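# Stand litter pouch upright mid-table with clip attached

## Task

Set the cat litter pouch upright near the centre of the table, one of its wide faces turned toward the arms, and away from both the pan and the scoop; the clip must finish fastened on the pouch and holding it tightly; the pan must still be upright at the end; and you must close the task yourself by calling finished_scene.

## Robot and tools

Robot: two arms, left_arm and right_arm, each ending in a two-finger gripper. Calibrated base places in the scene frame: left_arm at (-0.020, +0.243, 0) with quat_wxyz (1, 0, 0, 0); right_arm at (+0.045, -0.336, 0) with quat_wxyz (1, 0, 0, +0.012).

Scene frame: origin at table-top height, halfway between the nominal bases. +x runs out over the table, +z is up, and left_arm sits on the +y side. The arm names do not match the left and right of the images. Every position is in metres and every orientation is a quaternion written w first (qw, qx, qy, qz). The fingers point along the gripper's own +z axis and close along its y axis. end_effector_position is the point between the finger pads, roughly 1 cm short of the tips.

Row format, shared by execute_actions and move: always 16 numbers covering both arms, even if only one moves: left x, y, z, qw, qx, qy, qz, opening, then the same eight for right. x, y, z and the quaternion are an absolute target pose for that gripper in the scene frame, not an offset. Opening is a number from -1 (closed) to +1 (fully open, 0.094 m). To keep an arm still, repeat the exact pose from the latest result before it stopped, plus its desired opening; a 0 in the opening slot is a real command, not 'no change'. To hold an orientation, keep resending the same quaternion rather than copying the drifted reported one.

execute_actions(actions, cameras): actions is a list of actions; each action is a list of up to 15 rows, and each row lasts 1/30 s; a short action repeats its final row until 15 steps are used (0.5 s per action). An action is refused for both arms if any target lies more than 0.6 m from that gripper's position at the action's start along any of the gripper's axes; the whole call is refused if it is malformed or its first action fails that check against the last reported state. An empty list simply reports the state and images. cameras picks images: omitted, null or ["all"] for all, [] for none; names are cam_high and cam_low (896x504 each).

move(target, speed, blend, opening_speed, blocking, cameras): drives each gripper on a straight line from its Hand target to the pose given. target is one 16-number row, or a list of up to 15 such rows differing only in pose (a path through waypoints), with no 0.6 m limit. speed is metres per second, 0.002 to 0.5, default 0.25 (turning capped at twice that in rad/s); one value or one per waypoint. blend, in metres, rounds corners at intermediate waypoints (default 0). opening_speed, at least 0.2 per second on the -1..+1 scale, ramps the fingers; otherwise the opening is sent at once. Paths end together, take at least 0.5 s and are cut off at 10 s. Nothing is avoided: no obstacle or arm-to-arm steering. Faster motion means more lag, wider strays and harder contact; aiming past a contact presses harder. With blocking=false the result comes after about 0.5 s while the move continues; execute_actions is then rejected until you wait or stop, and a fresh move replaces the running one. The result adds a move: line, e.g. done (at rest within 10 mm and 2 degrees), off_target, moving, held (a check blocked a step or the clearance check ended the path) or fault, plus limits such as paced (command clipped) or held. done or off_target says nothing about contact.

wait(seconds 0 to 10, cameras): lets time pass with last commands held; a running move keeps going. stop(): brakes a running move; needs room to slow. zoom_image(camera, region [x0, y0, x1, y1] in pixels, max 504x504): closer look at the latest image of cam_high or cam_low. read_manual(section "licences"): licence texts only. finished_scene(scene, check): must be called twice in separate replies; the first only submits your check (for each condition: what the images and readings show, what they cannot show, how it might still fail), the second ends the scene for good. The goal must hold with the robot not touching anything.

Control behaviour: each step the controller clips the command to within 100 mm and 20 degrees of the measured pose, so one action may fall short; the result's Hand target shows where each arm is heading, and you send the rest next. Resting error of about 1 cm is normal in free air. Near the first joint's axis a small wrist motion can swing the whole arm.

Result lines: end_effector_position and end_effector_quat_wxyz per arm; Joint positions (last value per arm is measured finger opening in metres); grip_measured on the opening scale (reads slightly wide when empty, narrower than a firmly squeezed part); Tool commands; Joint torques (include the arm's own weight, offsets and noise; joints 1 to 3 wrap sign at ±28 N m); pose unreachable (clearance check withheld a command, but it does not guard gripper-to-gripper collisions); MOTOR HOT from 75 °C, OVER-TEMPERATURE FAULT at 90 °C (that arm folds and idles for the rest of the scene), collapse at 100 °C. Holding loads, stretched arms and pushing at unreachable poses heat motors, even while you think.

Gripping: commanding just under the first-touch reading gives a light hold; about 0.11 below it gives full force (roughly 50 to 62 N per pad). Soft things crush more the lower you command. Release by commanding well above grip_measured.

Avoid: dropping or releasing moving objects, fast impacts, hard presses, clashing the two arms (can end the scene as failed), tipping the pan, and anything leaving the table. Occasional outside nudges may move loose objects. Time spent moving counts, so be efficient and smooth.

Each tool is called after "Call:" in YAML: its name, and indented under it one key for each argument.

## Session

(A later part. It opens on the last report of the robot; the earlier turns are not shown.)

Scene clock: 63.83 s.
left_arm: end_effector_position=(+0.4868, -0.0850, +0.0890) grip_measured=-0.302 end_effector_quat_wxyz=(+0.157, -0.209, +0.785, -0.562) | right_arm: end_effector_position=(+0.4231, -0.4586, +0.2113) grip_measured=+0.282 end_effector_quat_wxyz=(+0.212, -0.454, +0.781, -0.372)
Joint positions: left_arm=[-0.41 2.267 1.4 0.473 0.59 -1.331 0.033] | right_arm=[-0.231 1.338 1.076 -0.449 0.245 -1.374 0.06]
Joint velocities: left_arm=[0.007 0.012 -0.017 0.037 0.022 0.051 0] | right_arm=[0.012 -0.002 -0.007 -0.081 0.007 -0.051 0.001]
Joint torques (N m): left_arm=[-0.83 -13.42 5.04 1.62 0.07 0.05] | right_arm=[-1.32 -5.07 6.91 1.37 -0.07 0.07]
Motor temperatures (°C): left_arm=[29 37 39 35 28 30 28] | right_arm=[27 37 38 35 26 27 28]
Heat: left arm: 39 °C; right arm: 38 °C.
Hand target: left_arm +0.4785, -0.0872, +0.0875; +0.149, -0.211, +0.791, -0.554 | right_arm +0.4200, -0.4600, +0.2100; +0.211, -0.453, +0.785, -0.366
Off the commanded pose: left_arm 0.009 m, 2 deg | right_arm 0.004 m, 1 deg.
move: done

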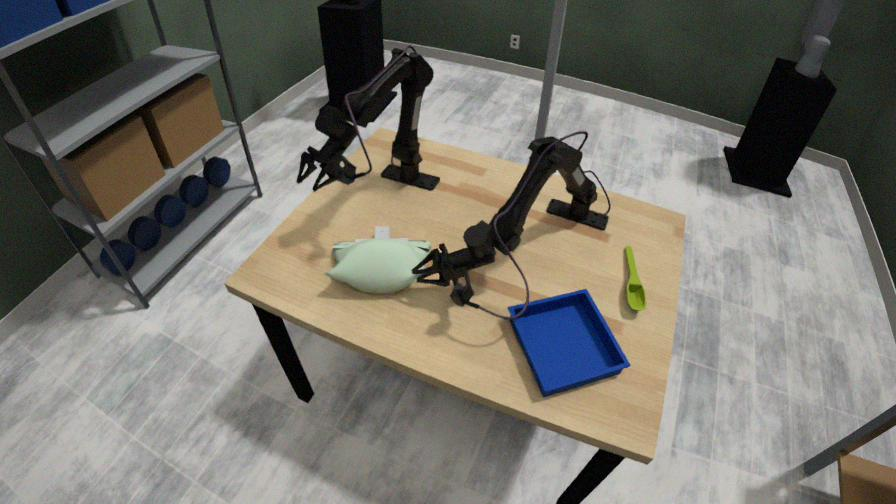

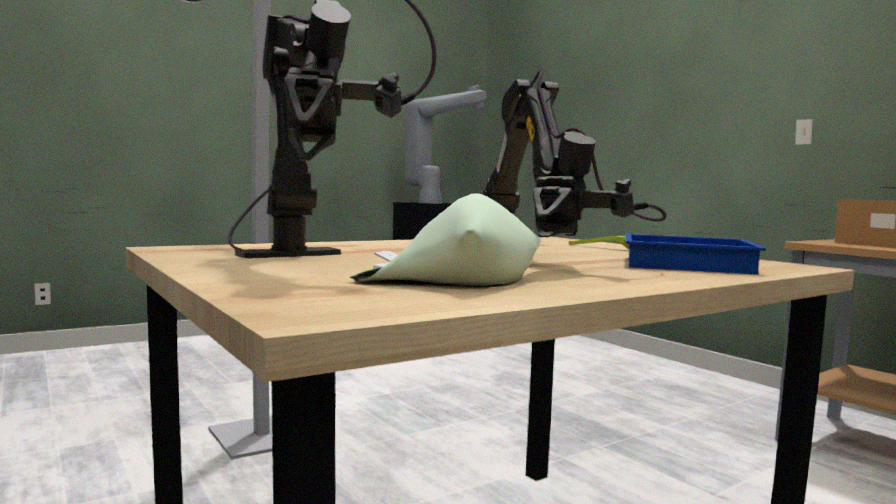

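Call:
move:
  target:
    - [0.440, -0.020, 0.122, 0.14845, -0.21202, 0.79125, -0.55404, 0.28, 0.42, -0.46, 0.21, 0.2113, -0.4532, 0.7849, -0.3660, 0.28]
    - [0.34, 0.0, 0.15, 0.19617, -0.28017, 0.76976, -0.53899, 0.28, 0.42, -0.46, 0.21, 0.2113, -0.4532, 0.7849, -0.3660, 0.28]
    - [0.2685, -0.100, 0.075, 0.24810, -0.38944, 0.74811, -0.47660, 0.28, 0.42, -0.46, 0.21, 0.2113, -0.4532, 0.7849, -0.3660, 0.28]
  speed: [0.1, 0.2, 0.15]
  blend: [0.02, 0.03, 0.0]

Call:
zoom_image:
  camera: "cam_high"
  region: [310, 180, 480, 300]

Call:
zoom_image:
  camera: "cam_low"
  region: [330, 170, 570, 310]

Scene clock: 67.77 s.
left_arm: end_effector_position=(+0.2648, -0.0945, +0.0730) grip_measured=+0.279 end_effector_quat_wxyz=(+0.248, -0.384, +0.753, -0.474) | right_arm: end_effector_position=(+0.4231, -0.4586, +0.2113) grip_measured=+0.282 end_effector_quat_wxyz=(+0.212, -0.454, +0.781, -0.372)
Joint positions: left_arm=[-1.014 1.753 0.617 0.661 -0.359 -1.738 0.06] | right_arm=[-0.231 1.338 1.076 -0.449 0.245 -1.374 0.06]
Joint velocities: left_arm=[-0.002 0.002 -0.022 -0.022 -0.051 0.037 0] | right_arm=[0.012 0.007 -0.017 0.037 -0.007 0.007 0]
Joint torques (N m): left_arm=[0.05 -5.3 7.3 1.93 -0.27 0.01] | right_arm=[-1.14 -5.05 7.01 1.33 -0.02 0.05]
Motor temperatures (°C): left_arm=[29 37 38 35 28 30 28] | right_arm=[27 37 38 35 26 27 28]
Heat: left arm: 38 °C; right arm: 38 °C.
Hand target: left_arm +0.2691, -0.0976, +0.0754; +0.255, -0.386, +0.749, -0.475 | right_arm +0.4200, -0.4600, +0.2100; +0.211, -0.453, +0.785, -0.366
Off the commanded pose: left_arm 0.007 m, 1 deg | right_arm 0.004 m, 1 deg.
move: done

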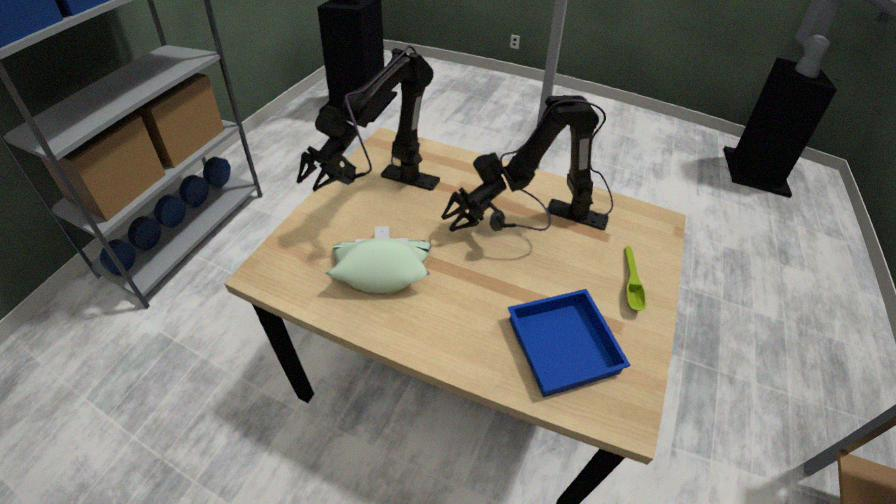

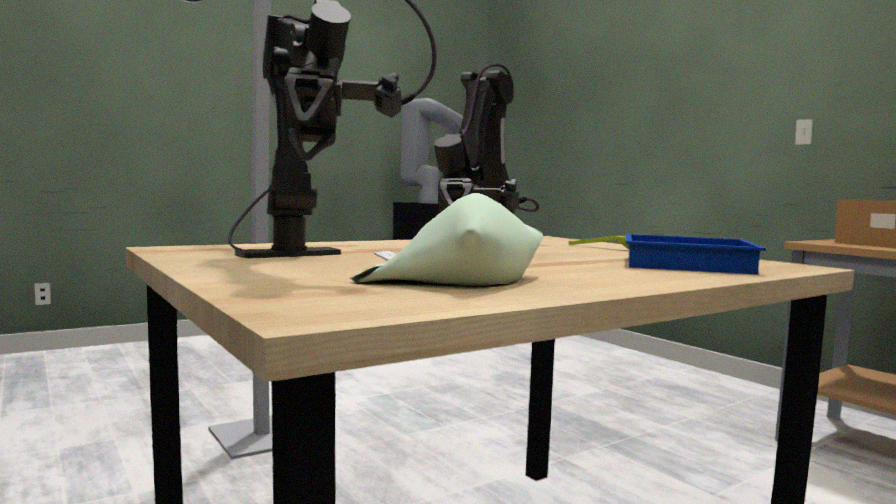

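Scaled by 2.965.

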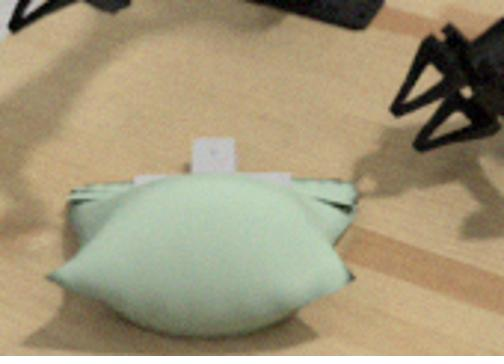

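Scaled by 2.100.

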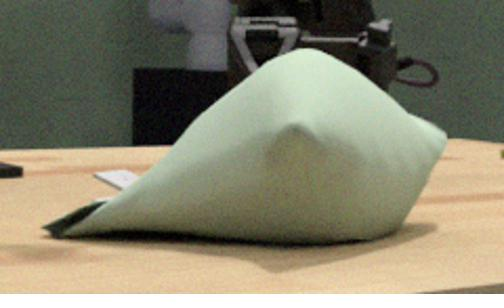

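Call:
zoom_image:
  camera: "cam_high"
  region: [320, 215, 440, 285]

Scaled by 4.200.

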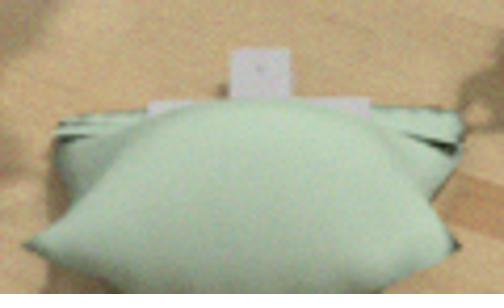

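Call:
move:
  target:
    - [0.2685, -0.100, 0.042, 0.24810, -0.38944, 0.74811, -0.47660, 0.28, 0.42, -0.46, 0.21, 0.2113, -0.4532, 0.7849, -0.3660, 0.28]
    - [0.308, -0.127, 0.042, 0.24810, -0.38944, 0.74811, -0.47660, 0.28, 0.42, -0.46, 0.21, 0.2113, -0.4532, 0.7849, -0.3660, 0.28]
  speed: [0.1, 0.06]

Call:
zoom_image:
  camera: "cam_high"
  region: [380, 200, 480, 280]

Call:
zoom_image:
  camera: "cam_low"
  region: [330, 170, 570, 310]

Scene clock: 70.03 s.
left_arm: end_effector_position=(+0.3049, -0.1265, +0.0493) grip_measured=+0.279 end_effector_quat_wxyz=(+0.246, -0.392, +0.739, -0.489) | right_arm: end_effector_position=(+0.4231, -0.4586, +0.2113) grip_measured=+0.282 end_effector_quat_wxyz=(+0.212, -0.454, +0.781, -0.372)
Joint positions: left_arm=[-0.965 1.997 0.783 0.778 -0.317 -1.737 0.06] | right_arm=[-0.231 1.338 1.076 -0.449 0.245 -1.374 0.06]
Joint velocities: left_arm=[0.012 0.007 -0.007 0.051 0.007 0.007 0] | right_arm=[0.002 0.002 0.002 0.051 0.022 -0.007 0]
Joint torques (N m): left_arm=[0.13 -6.94 6.93 1.69 -0.05 0.14] | right_arm=[-1.1 -5.08 7.09 1.29 -0.1 0.08]
Motor temperatures (°C): left_arm=[29 36 38 35 28 30 28] | right_arm=[27 37 38 35 26 27 28]
Heat: left arm: 38 °C; right arm: 38 °C.
Hand target: left_arm +0.3074, -0.1269, +0.0417; +0.248, -0.390, +0.748, -0.477 | right_arm +0.4200, -0.4600, +0.2100; +0.211, -0.453, +0.785, -0.366
Off the commanded pose: left_arm 0.008 m, 2 deg | right_arm 0.004 m, 1 deg.
move: done

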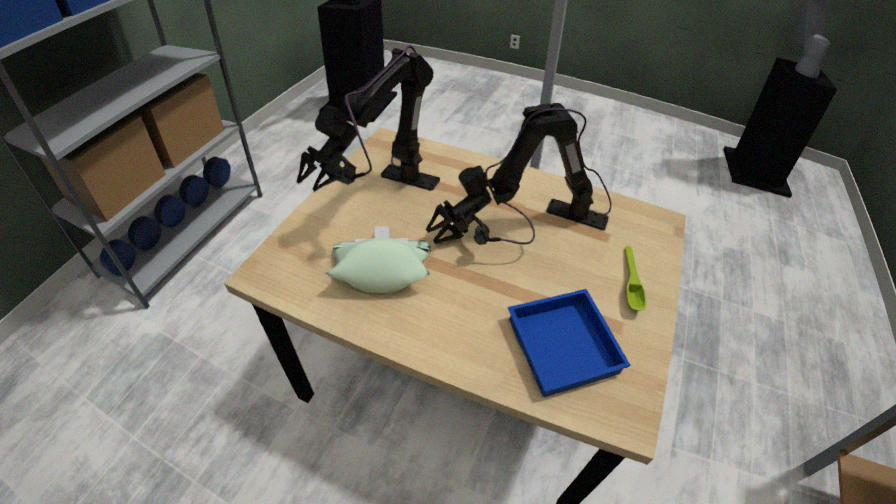

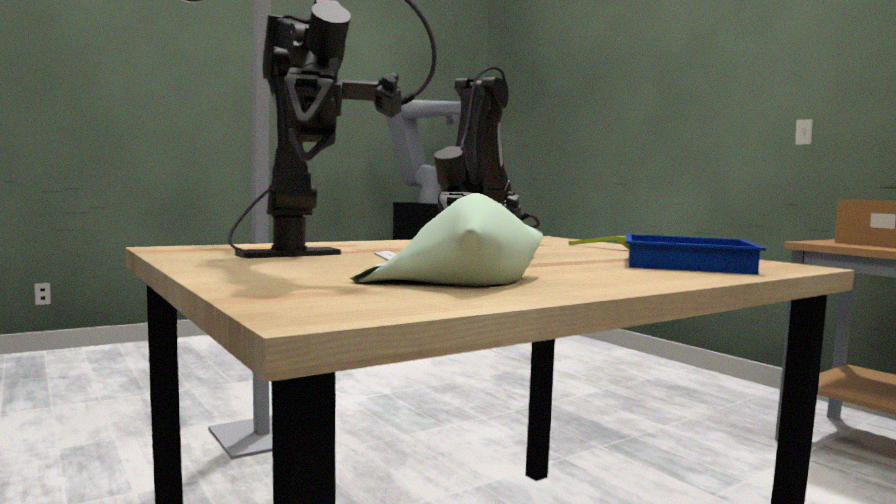

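Scaled by 5.040.

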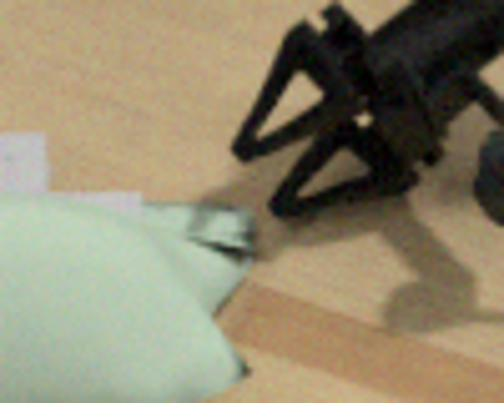

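Scaled by 2.100.

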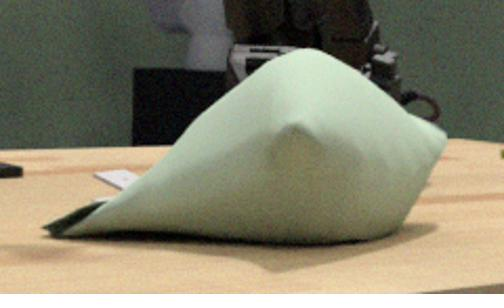

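Call:
zoom_image:
  camera: "cam_high"
  region: [400, 225, 450, 265]

Scaled by 10.080.

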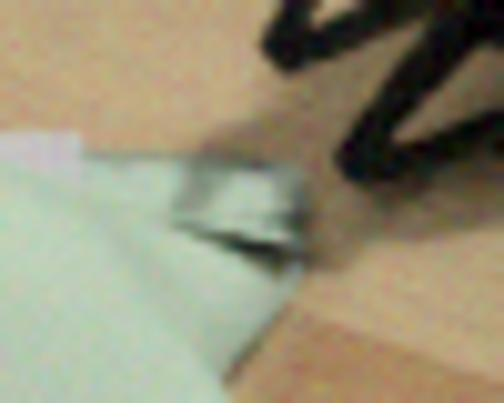

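Call:
move:
  target:
    - [0.309, -0.129, 0.032, 0.24810, -0.38944, 0.74811, -0.47660, 0.28, 0.42, -0.46, 0.21, 0.2113, -0.4532, 0.7849, -0.3660, 0.28]
    - [0.330, -0.142, 0.033, 0.24810, -0.38944, 0.74811, -0.47660, 0.28, 0.42, -0.46, 0.21, 0.2113, -0.4532, 0.7849, -0.3660, 0.28]
  speed: [0.05, 0.04]

Call:
zoom_image:
  camera: "cam_high"
  region: [390, 205, 460, 265]

Scene clock: 71.87 s.
left_arm: end_effector_position=(+0.3266, -0.1386, +0.0373) grip_measured=+0.279 end_effector_quat_wxyz=(+0.248, -0.394, +0.742, -0.482) | right_arm: end_effector_position=(+0.4231, -0.4586, +0.2113) grip_measured=+0.282 end_effector_quat_wxyz=(+0.212, -0.454, +0.781, -0.372)
Joint positions: left_arm=[-0.938 2.089 0.887 0.755 -0.3 -1.723 0.06] | right_arm=[-0.231 1.338 1.076 -0.45 0.245 -1.374 0.06]
Joint velocities: left_arm=[0.007 0.002 0.007 0.066 0.007 0.007 0] | right_arm=[-0.007 0.002 0.012 -0.051 -0.037 -0.022 0]
Joint torques (N m): left_arm=[0.18 -7.62 7.35 1.79 0 0.18] | right_arm=[-1.16 -5.07 7.09 1.31 -0.02 0.03]
Motor temperatures (°C): left_arm=[29 36 38 35 28 30 28] | right_arm=[27 37 38 35 26 27 28]
Heat: left arm: 38 °C; right arm: 38 °C.
Hand target: left_arm +0.3294, -0.1419, +0.0326; +0.248, -0.390, +0.748, -0.477 | right_arm +0.4200, -0.4599, +0.2099; +0.211, -0.453, +0.785, -0.366
Off the commanded pose: left_arm 0.006 m, 1 deg | right_arm 0.004 m, 1 deg.
move: done

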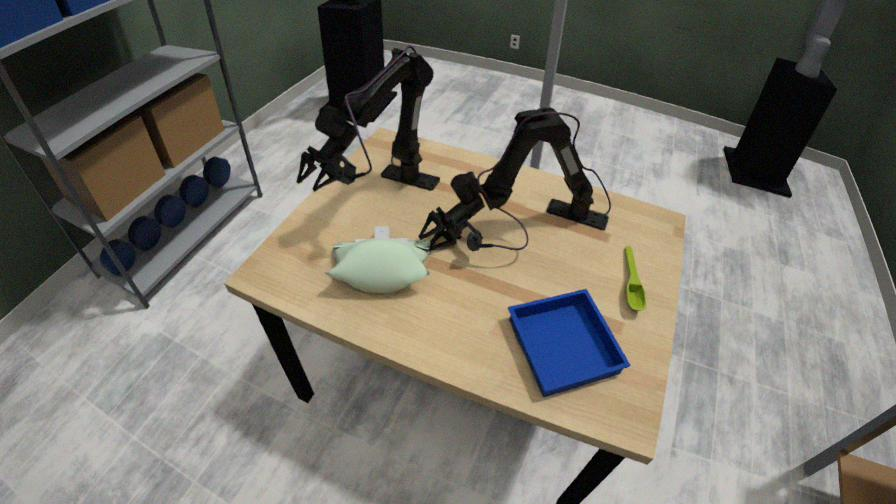

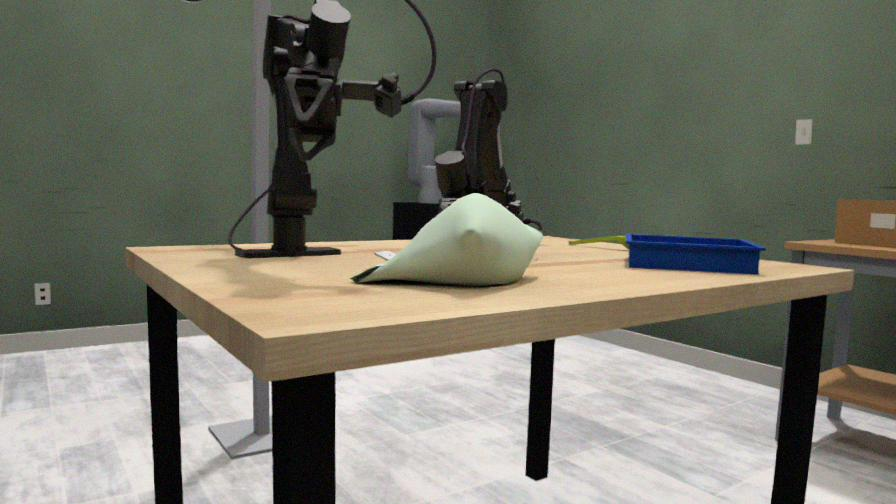

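Scaled by 7.200.

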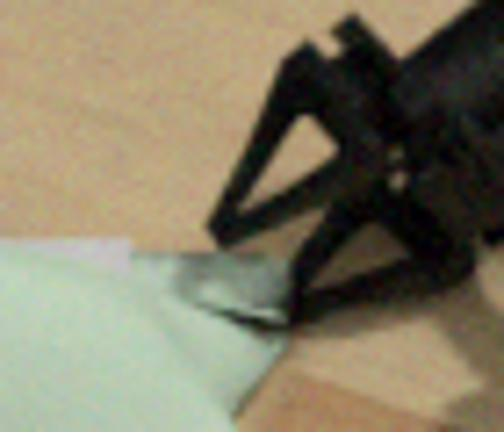

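Call:
move:
  target: [0.341, -0.149, 0.033, 0.24810, -0.38944, 0.74811, -0.47660, 0.28, 0.42, -0.46, 0.21, 0.2113, -0.4532, 0.7849, -0.3660, 0.28]
  speed: 0.03

Call:
zoom_image:
  camera: "cam_high"
  region: [390, 205, 460, 265]

Scene clock: 72.93 s.
left_arm: end_effector_position=(+0.3370, -0.1471, +0.0407) grip_measured=+0.279 end_effector_quat_wxyz=(+0.249, -0.392, +0.741, -0.485) | right_arm: end_effector_position=(+0.4231, -0.4586, +0.2113) grip_measured=+0.282 end_effector_quat_wxyz=(+0.212, -0.454, +0.781, -0.372)
Joint positions: left_arm=[-0.927 2.113 0.944 0.732 -0.288 -1.715 0.06] | right_arm=[-0.231 1.338 1.076 -0.45 0.245 -1.374 0.06]
Joint velocities: left_arm=[-0.017 0.002 -0.007 -0.022 0.022 -0.051 -0.001] | right_arm=[0.002 0.012 0.007 0.007 -0.051 0.066 0]
Joint torques (N m): left_arm=[0.36 -7.36 7.56 1.77 0.06 0.12] | right_arm=[-1.06 -4.9 7.09 1.33 -0.1 0.01]
Motor temperatures (°C): left_arm=[29 36 38 35 28 30 28] | right_arm=[27 37 38 35 26 27 28]
Heat: left arm: 38 °C; right arm: 38 °C.
Hand target: left_arm +0.3406, -0.1487, +0.0329; +0.248, -0.390, +0.748, -0.477 | right_arm +0.4200, -0.4600, +0.2100; +0.211, -0.453, +0.785, -0.366
Off the commanded pose: left_arm 0.009 m, 1 deg | right_arm 0.004 m, 1 deg.
move: done

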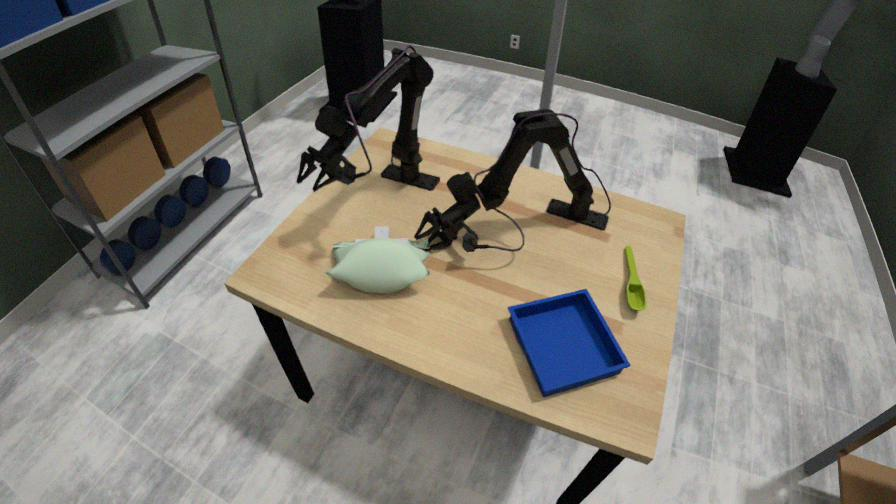

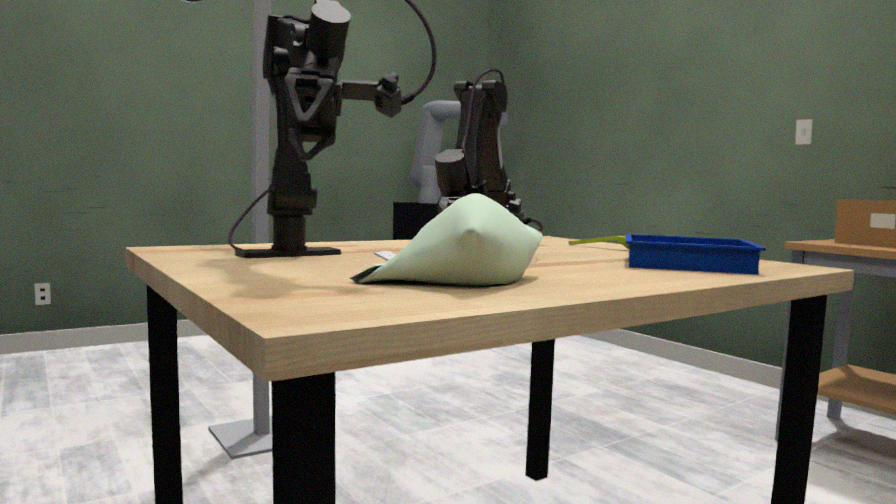

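Scaled by 7.200.

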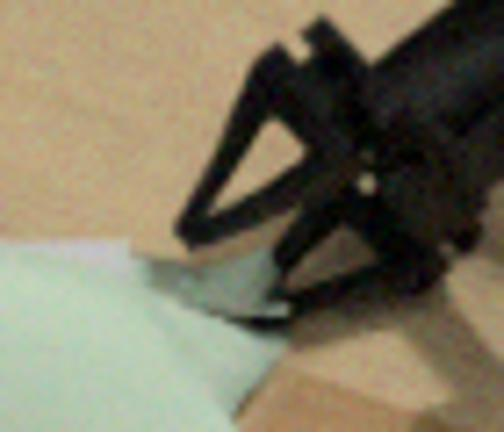

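Call:
zoom_image:
  camera: "cam_low"
  region: [340, 240, 410, 295]

Call:
zoom_image:
  camera: "cam_high"
  region: [320, 225, 370, 265]

Scaled by 7.200.

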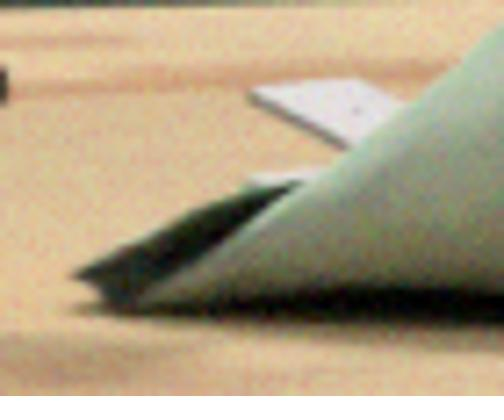

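Scaled by 10.080.

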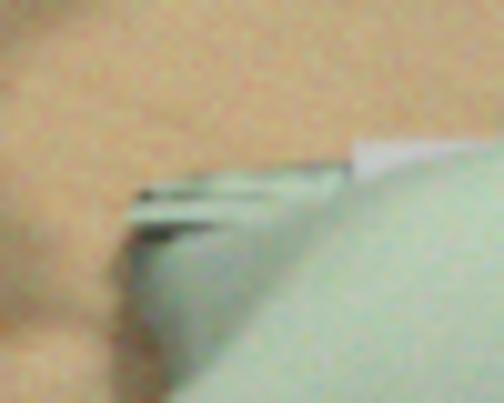

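Call:
move:
  target: [0.347, -0.154, 0.032, 0.24810, -0.38944, 0.74811, -0.47660, 0.28, 0.42, -0.46, 0.21, 0.2113, -0.4532, 0.7849, -0.3660, 0.28]
  speed: 0.03

Call:
move:
  target: [0.347, -0.154, 0.032, 0.24810, -0.38944, 0.74811, -0.47660, -0.6, 0.42, -0.46, 0.21, 0.2113, -0.4532, 0.7849, -0.3660, 0.28]
  speed: 0.03
  opening_speed: 0.6

Call:
zoom_image:
  camera: "cam_high"
  region: [390, 205, 460, 265]

Scene clock: 74.47 s.
left_arm: end_effector_position=(+0.3442, -0.1510, +0.0422) grip_measured=+0.279 end_effector_quat_wxyz=(+0.251, -0.393, +0.738, -0.487) | right_arm: end_effector_position=(+0.4231, -0.4586, +0.2113) grip_measured=+0.282 end_effector_quat_wxyz=(+0.212, -0.454, +0.781, -0.372)
Joint positions: left_arm=[-0.921 2.13 0.976 0.725 -0.288 -1.713 0.06] | right_arm=[-0.231 1.338 1.076 -0.45 0.245 -1.374 0.06]
Joint velocities: left_arm=[-0.012 0.012 -0.012 -0.066 0.022 -0.125 0] | right_arm=[0.012 -0.002 0.007 -0.007 0.051 -0.037 -0.001]
Joint torques (N m): left_arm=[0.01 -7.57 7.77 1.75 0.07 0.02] | right_arm=[-1.02 -5.44 7.06 1.33 -0.08 0.06]
Motor temperatures (°C): left_arm=[29 36 38 35 28 30 28] | right_arm=[27 37 38 35 26 27 28]
Heat: left arm: 38 °C; right arm: 38 °C.
Hand target: left_arm +0.3464, -0.1536, +0.0321; +0.248, -0.390, +0.748, -0.477 | right_arm +0.4200, -0.4600, +0.2100; +0.211, -0.453, +0.785, -0.366
Off the commanded pose: left_arm 0.011 m, 2 deg | right_arm 0.004 m, 1 deg.
move: off_target (left_arm)

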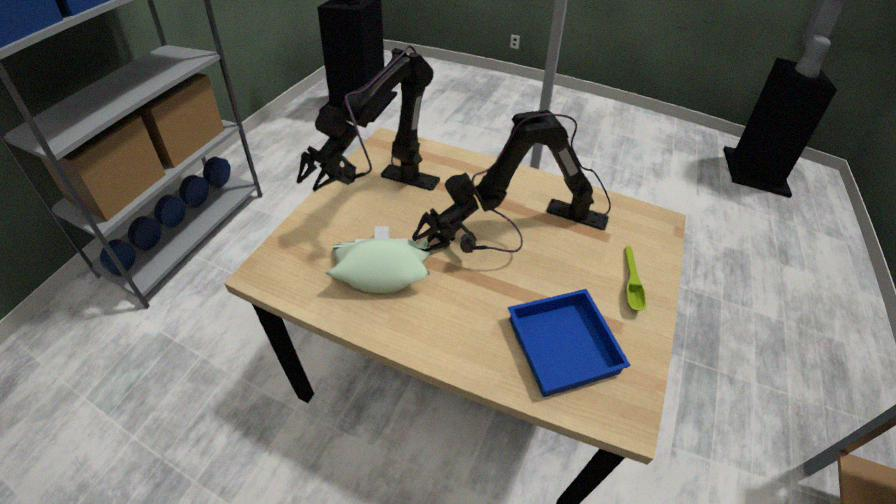

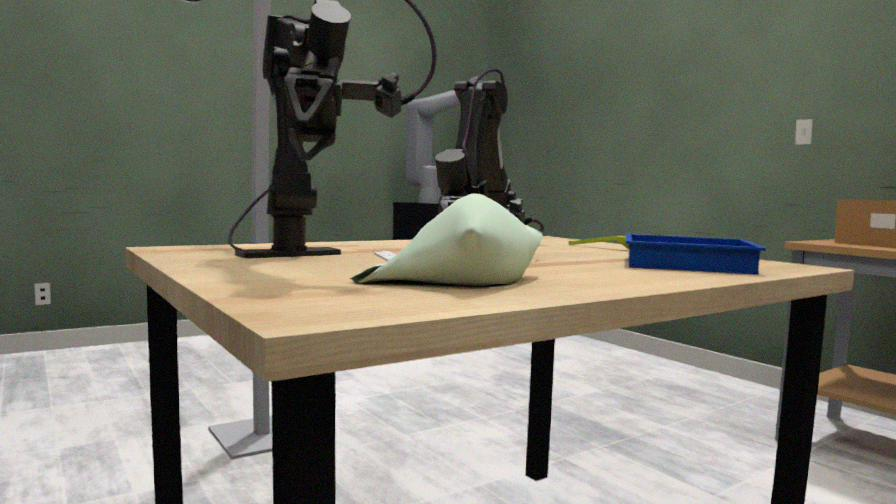

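Scene clock: 76.13 s.
left_arm: end_effector_position=(+0.3408, -0.1485, +0.0297) grip_measured=-0.598 end_effector_quat_wxyz=(+0.245, -0.393, +0.751, -0.470) | right_arm: end_effector_position=(+0.4231, -0.4586, +0.2113) grip_measured=+0.282 end_effector_quat_wxyz=(+0.212, -0.454, +0.781, -0.372)
Joint positions: left_arm=[-0.921 2.14 0.976 0.692 -0.281 -1.713 0.019] | right_arm=[-0.231 1.338 1.076 -0.45 0.245 -1.374 0.06]
Joint velocities: left_arm=[0.007 -0.012 0.022 -0.066 -0.051 -0.051 0.001] | right_arm=[-0.002 -0.017 0.007 -0.037 0.022 -0.007 0]
Joint torques (N m): left_arm=[0.24 -8.24 7.8 2.06 -0.05 0.09] | right_arm=[-1.03 -5.18 7.12 1.33 -0.06 0.05]
Motor temperatures (°C): left_arm=[29 36 38 35 28 30 28] | right_arm=[27 37 38 35 26 27 28]
Heat: left arm: 38 °C; right arm: 38 °C.
Hand target: left_arm +0.3466, -0.1535, +0.0320; +0.248, -0.390, +0.748, -0.476 | right_arm +0.4200, -0.4600, +0.2100; +0.211, -0.453, +0.785, -0.366
Off the commanded pose: left_arm 0.009 m, 1 deg | right_arm 0.004 m, 1 deg.
move: done

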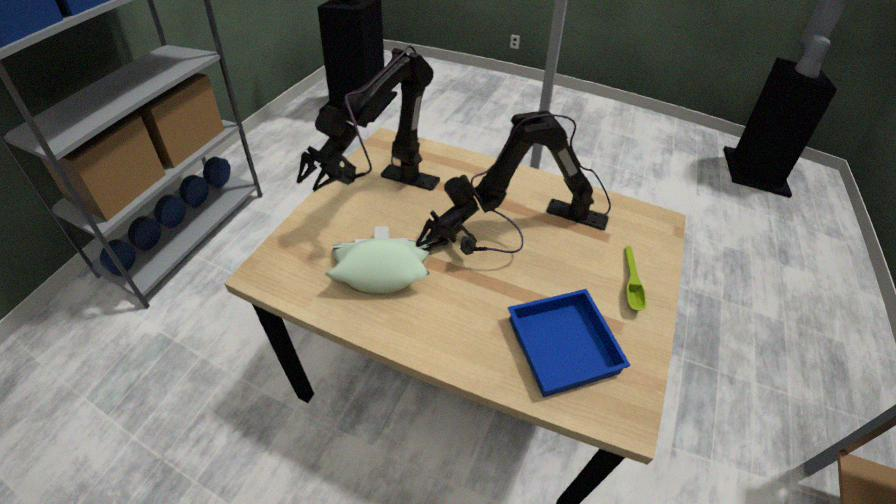

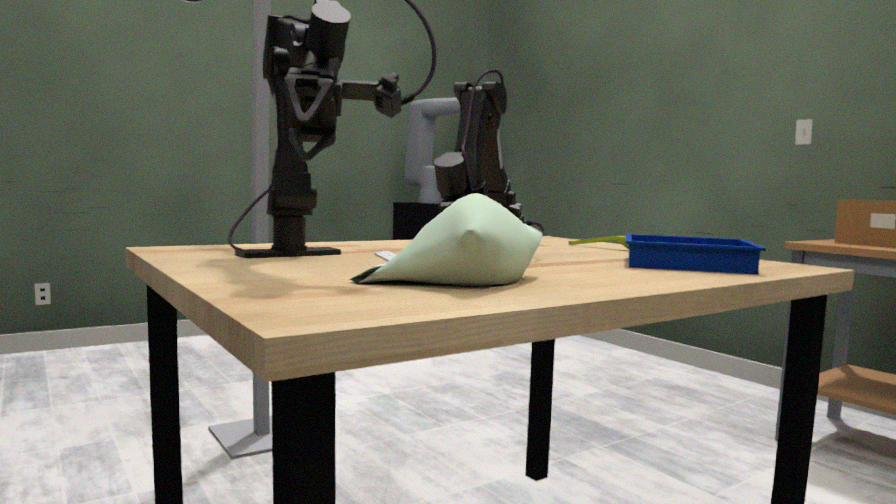

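Scaled by 7.200.

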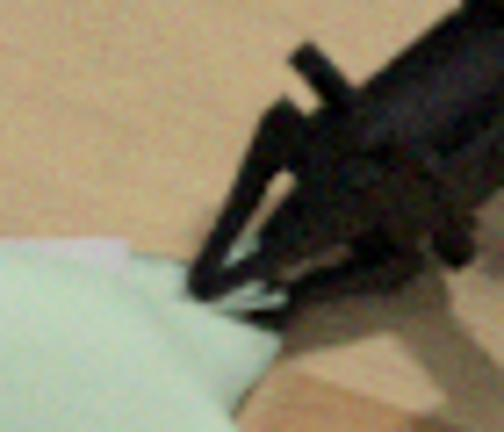

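Call:
move:
  target: [0.347, -0.154, 0.032, 0.24810, -0.38944, 0.74811, -0.47660, -1.0, 0.42, -0.46, 0.21, 0.2113, -0.4532, 0.7849, -0.3660, 0.28]
  speed: 0.03
  opening_speed: 0.35

Call:
zoom_image:
  camera: "cam_high"
  region: [390, 205, 460, 265]

Scene clock: 77.60 s.
left_arm: end_effector_position=(+0.3402, -0.1497, +0.0298) grip_measured=-0.989 end_effector_quat_wxyz=(+0.244, -0.389, +0.753, -0.470) | right_arm: end_effector_position=(+0.4231, -0.4586, +0.2113) grip_measured=+0.282 end_effector_quat_wxyz=(+0.212, -0.454, +0.781, -0.372)
Joint positions: left_arm=[-0.921 2.14 0.978 0.69 -0.274 -1.706 0.001] | right_arm=[-0.231 1.338 1.076 -0.45 0.245 -1.374 0.06]
Joint velocities: left_arm=[-0.017 0.012 -0.017 -0.037 -0.007 -0.022 0] | right_arm=[0.007 -0.002 -0.017 0.007 -0.022 -0.066 -0.001]
Joint torques (N m): left_arm=[0.32 -8.18 7.69 2.06 -0.12 0.02] | right_arm=[-1.1 -5.19 6.98 1.38 -0.13 -0.01]
Motor temperatures (°C): left_arm=[29 36 38 35 28 30 28] | right_arm=[27 37 38 35 26 27 28]
Heat: left arm: 38 °C; right arm: 38 °C.
Hand target: left_arm +0.3468, -0.1539, +0.0320; +0.248, -0.389, +0.748, -0.477 | right_arm +0.4200, -0.4600, +0.2100; +0.211, -0.453, +0.785, -0.366
Off the commanded pose: left_arm 0.008 m, 1 deg | right_arm 0.004 m, 1 deg.
move: done

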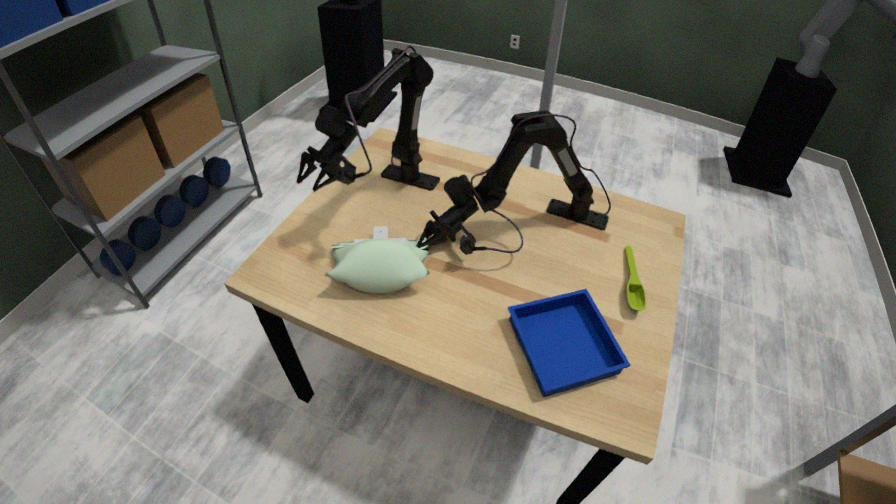

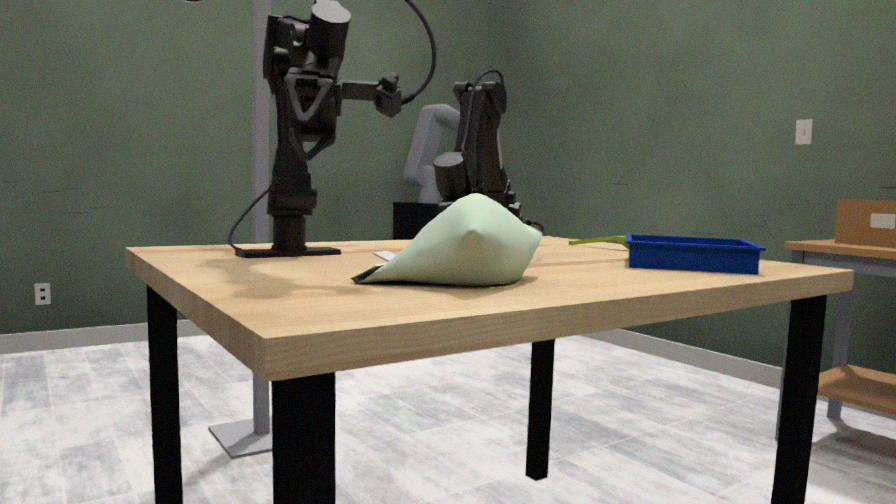

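Scaled by 7.200.

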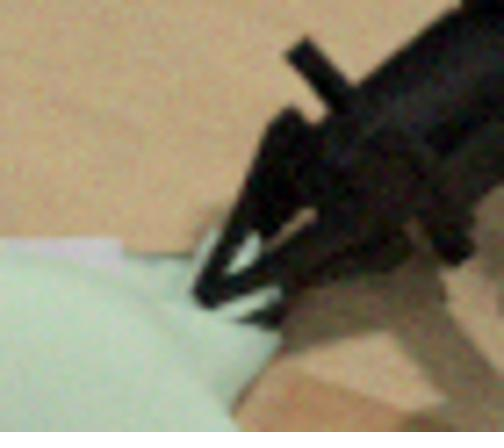

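Call:
move:
  target:
    - [0.347, -0.150, 0.055, 0.24810, -0.38944, 0.74811, -0.47660, -1.0, 0.42, -0.46, 0.21, 0.2113, -0.4532, 0.7849, -0.3660, 0.28]
    - [0.345, -0.020, 0.065, 0.21854, -0.34304, 0.77048, -0.49085, -1.0, 0.42, -0.46, 0.21, 0.2113, -0.4532, 0.7849, -0.3660, 0.28]
  speed: [0.05, 0.07]

Call:
zoom_image:
  camera: "cam_high"
  region: [310, 190, 480, 310]

Scene clock: 80.73 s.
left_arm: end_effector_position=(+0.3318, -0.0322, +0.0448) grip_measured=-0.989 end_effector_quat_wxyz=(+0.181, -0.334, +0.791, -0.479) | right_arm: end_effector_position=(+0.4231, -0.4586, +0.2113) grip_measured=+0.282 end_effector_quat_wxyz=(+0.212, -0.454, +0.781, -0.372)
Joint positions: left_arm=[-0.589 1.839 0.619 0.714 0.194 -1.503 0.001] | right_arm=[-0.231 1.338 1.076 -0.45 0.245 -1.374 0.06]
Joint velocities: left_arm=[-0.017 0.002 0.012 0.037 0.007 0.007 0.001] | right_arm=[0.032 -0.007 0.012 -0.066 -0.037 0.095 0]
Joint torques (N m): left_arm=[1.7 -10.37 4.66 2.24 -0.45 0.01] | right_arm=[-1.06 -5.15 7.13 1.31 -0.11 0.02]
Motor temperatures (°C): left_arm=[29 37 38 36 28 30 28] | right_arm=[27 37 38 35 26 27 28]
Heat: left arm: 38 °C; right arm: 38 °C.
Hand target: left_arm +0.3452, -0.0213, +0.0658; +0.214, -0.345, +0.769, -0.493 | right_arm +0.4200, -0.4600, +0.2100; +0.211, -0.453, +0.785, -0.366
Off the commanded pose: left_arm 0.027 m, 5 deg | right_arm 0.004 m, 1 deg.
move: off_target (left_arm)

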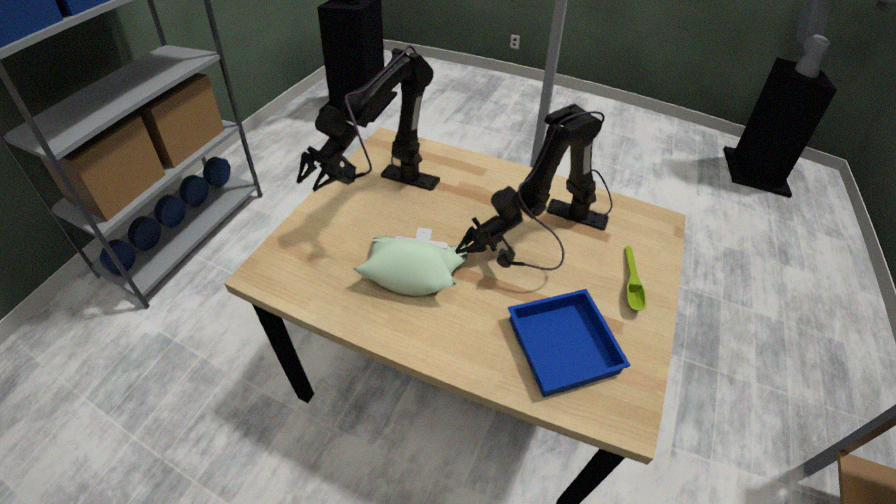

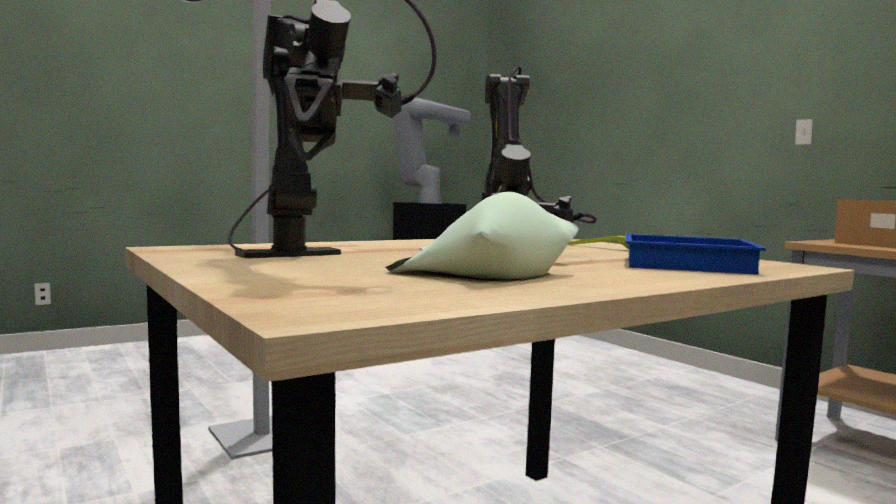

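Scaled by 2.965.

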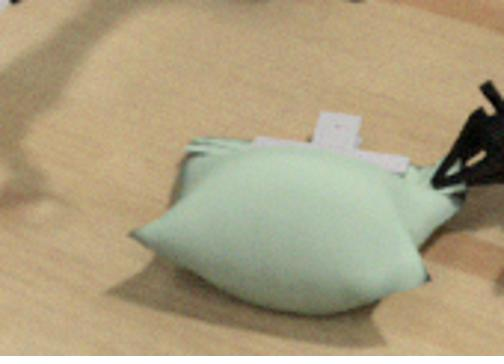

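Call:
move:
  target:
    - [0.341, 0.060, 0.068, 0.1975, -0.3100, 0.7847, -0.4999, -1.0, 0.42, -0.46, 0.21, 0.2113, -0.4532, 0.7849, -0.3660, 0.28]
    - [0.335, 0.130, 0.068, 0.1838, -0.2885, 0.7925, -0.5049, -1.0, 0.42, -0.46, 0.21, 0.2113, -0.4532, 0.7849, -0.3660, 0.28]
  speed: [0.07, 0.07]
  blend: 0.02

Call:
zoom_image:
  camera: "cam_high"
  region: [340, 190, 540, 310]

Scene clock: 83.90 s.
left_arm: end_effector_position=(+0.3230, +0.1190, +0.0513) grip_measured=-0.989 end_effector_quat_wxyz=(+0.144, -0.297, +0.797, -0.505) | right_arm: end_effector_position=(+0.4231, -0.4586, +0.2113) grip_measured=+0.282 end_effector_quat_wxyz=(+0.212, -0.454, +0.781, -0.372)
Joint positions: left_arm=[0.015 1.673 0.49 0.472 0.815 -1.089 0.001] | right_arm=[-0.231 1.338 1.076 -0.45 0.245 -1.374 0.06]
Joint velocities: left_arm=[0.002 -0.002 0.002 0.066 -0.007 0.081 -0.002] | right_arm=[-0.022 0.002 -0.017 0.066 -0.051 -0.037 0.001]
Joint torques (N m): left_arm=[1.63 -8.18 6.34 1.88 0.2 -0.02] | right_arm=[-1.05 -5.27 7.21 1.32 -0.06 0.04]
Motor temperatures (°C): left_arm=[29 37 37 36 28 30 28] | right_arm=[27 37 38 36 26 27 28]
Heat: left arm: 37 °C; right arm: 38 °C.
Hand target: left_arm +0.3360, +0.1282, +0.0708; +0.181, -0.291, +0.788, -0.512 | right_arm +0.4200, -0.4600, +0.2100; +0.211, -0.453, +0.785, -0.366
Off the commanded pose: left_arm 0.023 m, 5 deg | right_arm 0.004 m, 1 deg.
move: off_target (left_arm)

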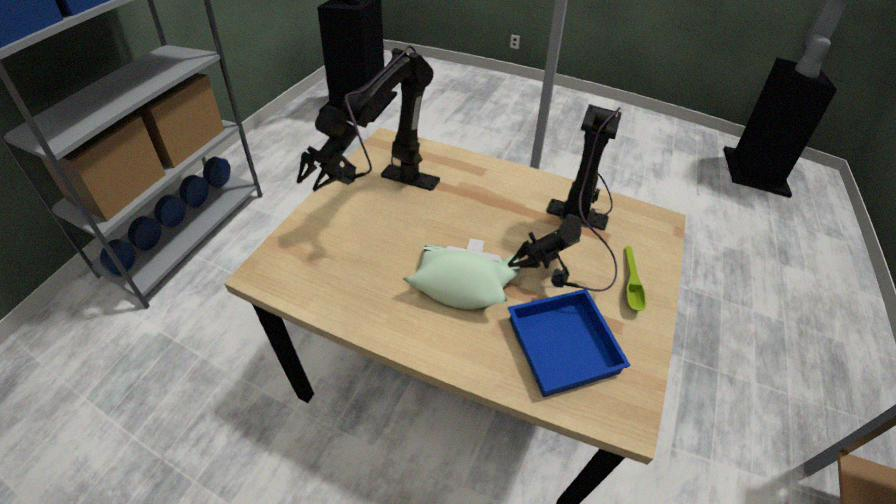

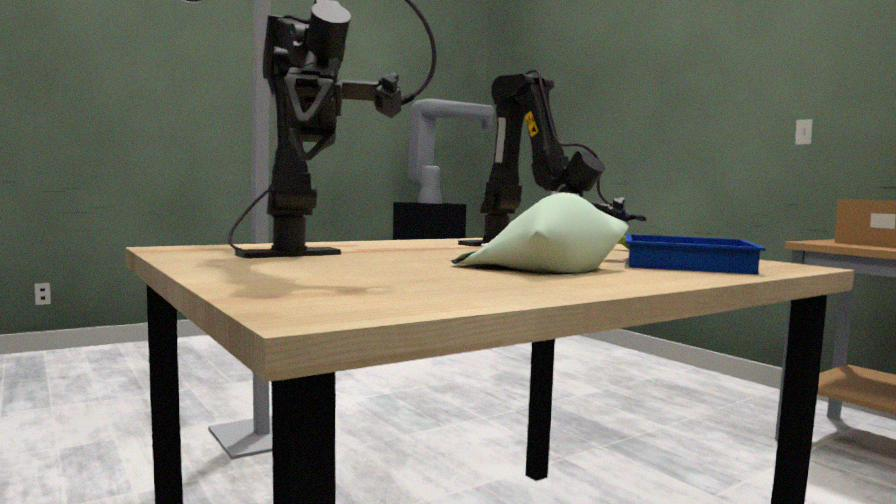

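Scaled by 2.520.

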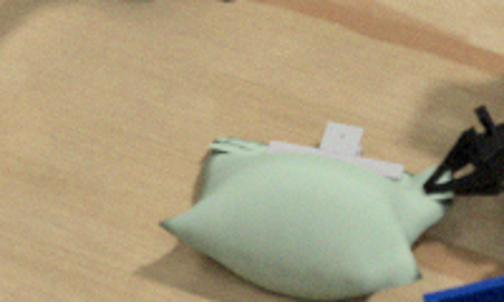

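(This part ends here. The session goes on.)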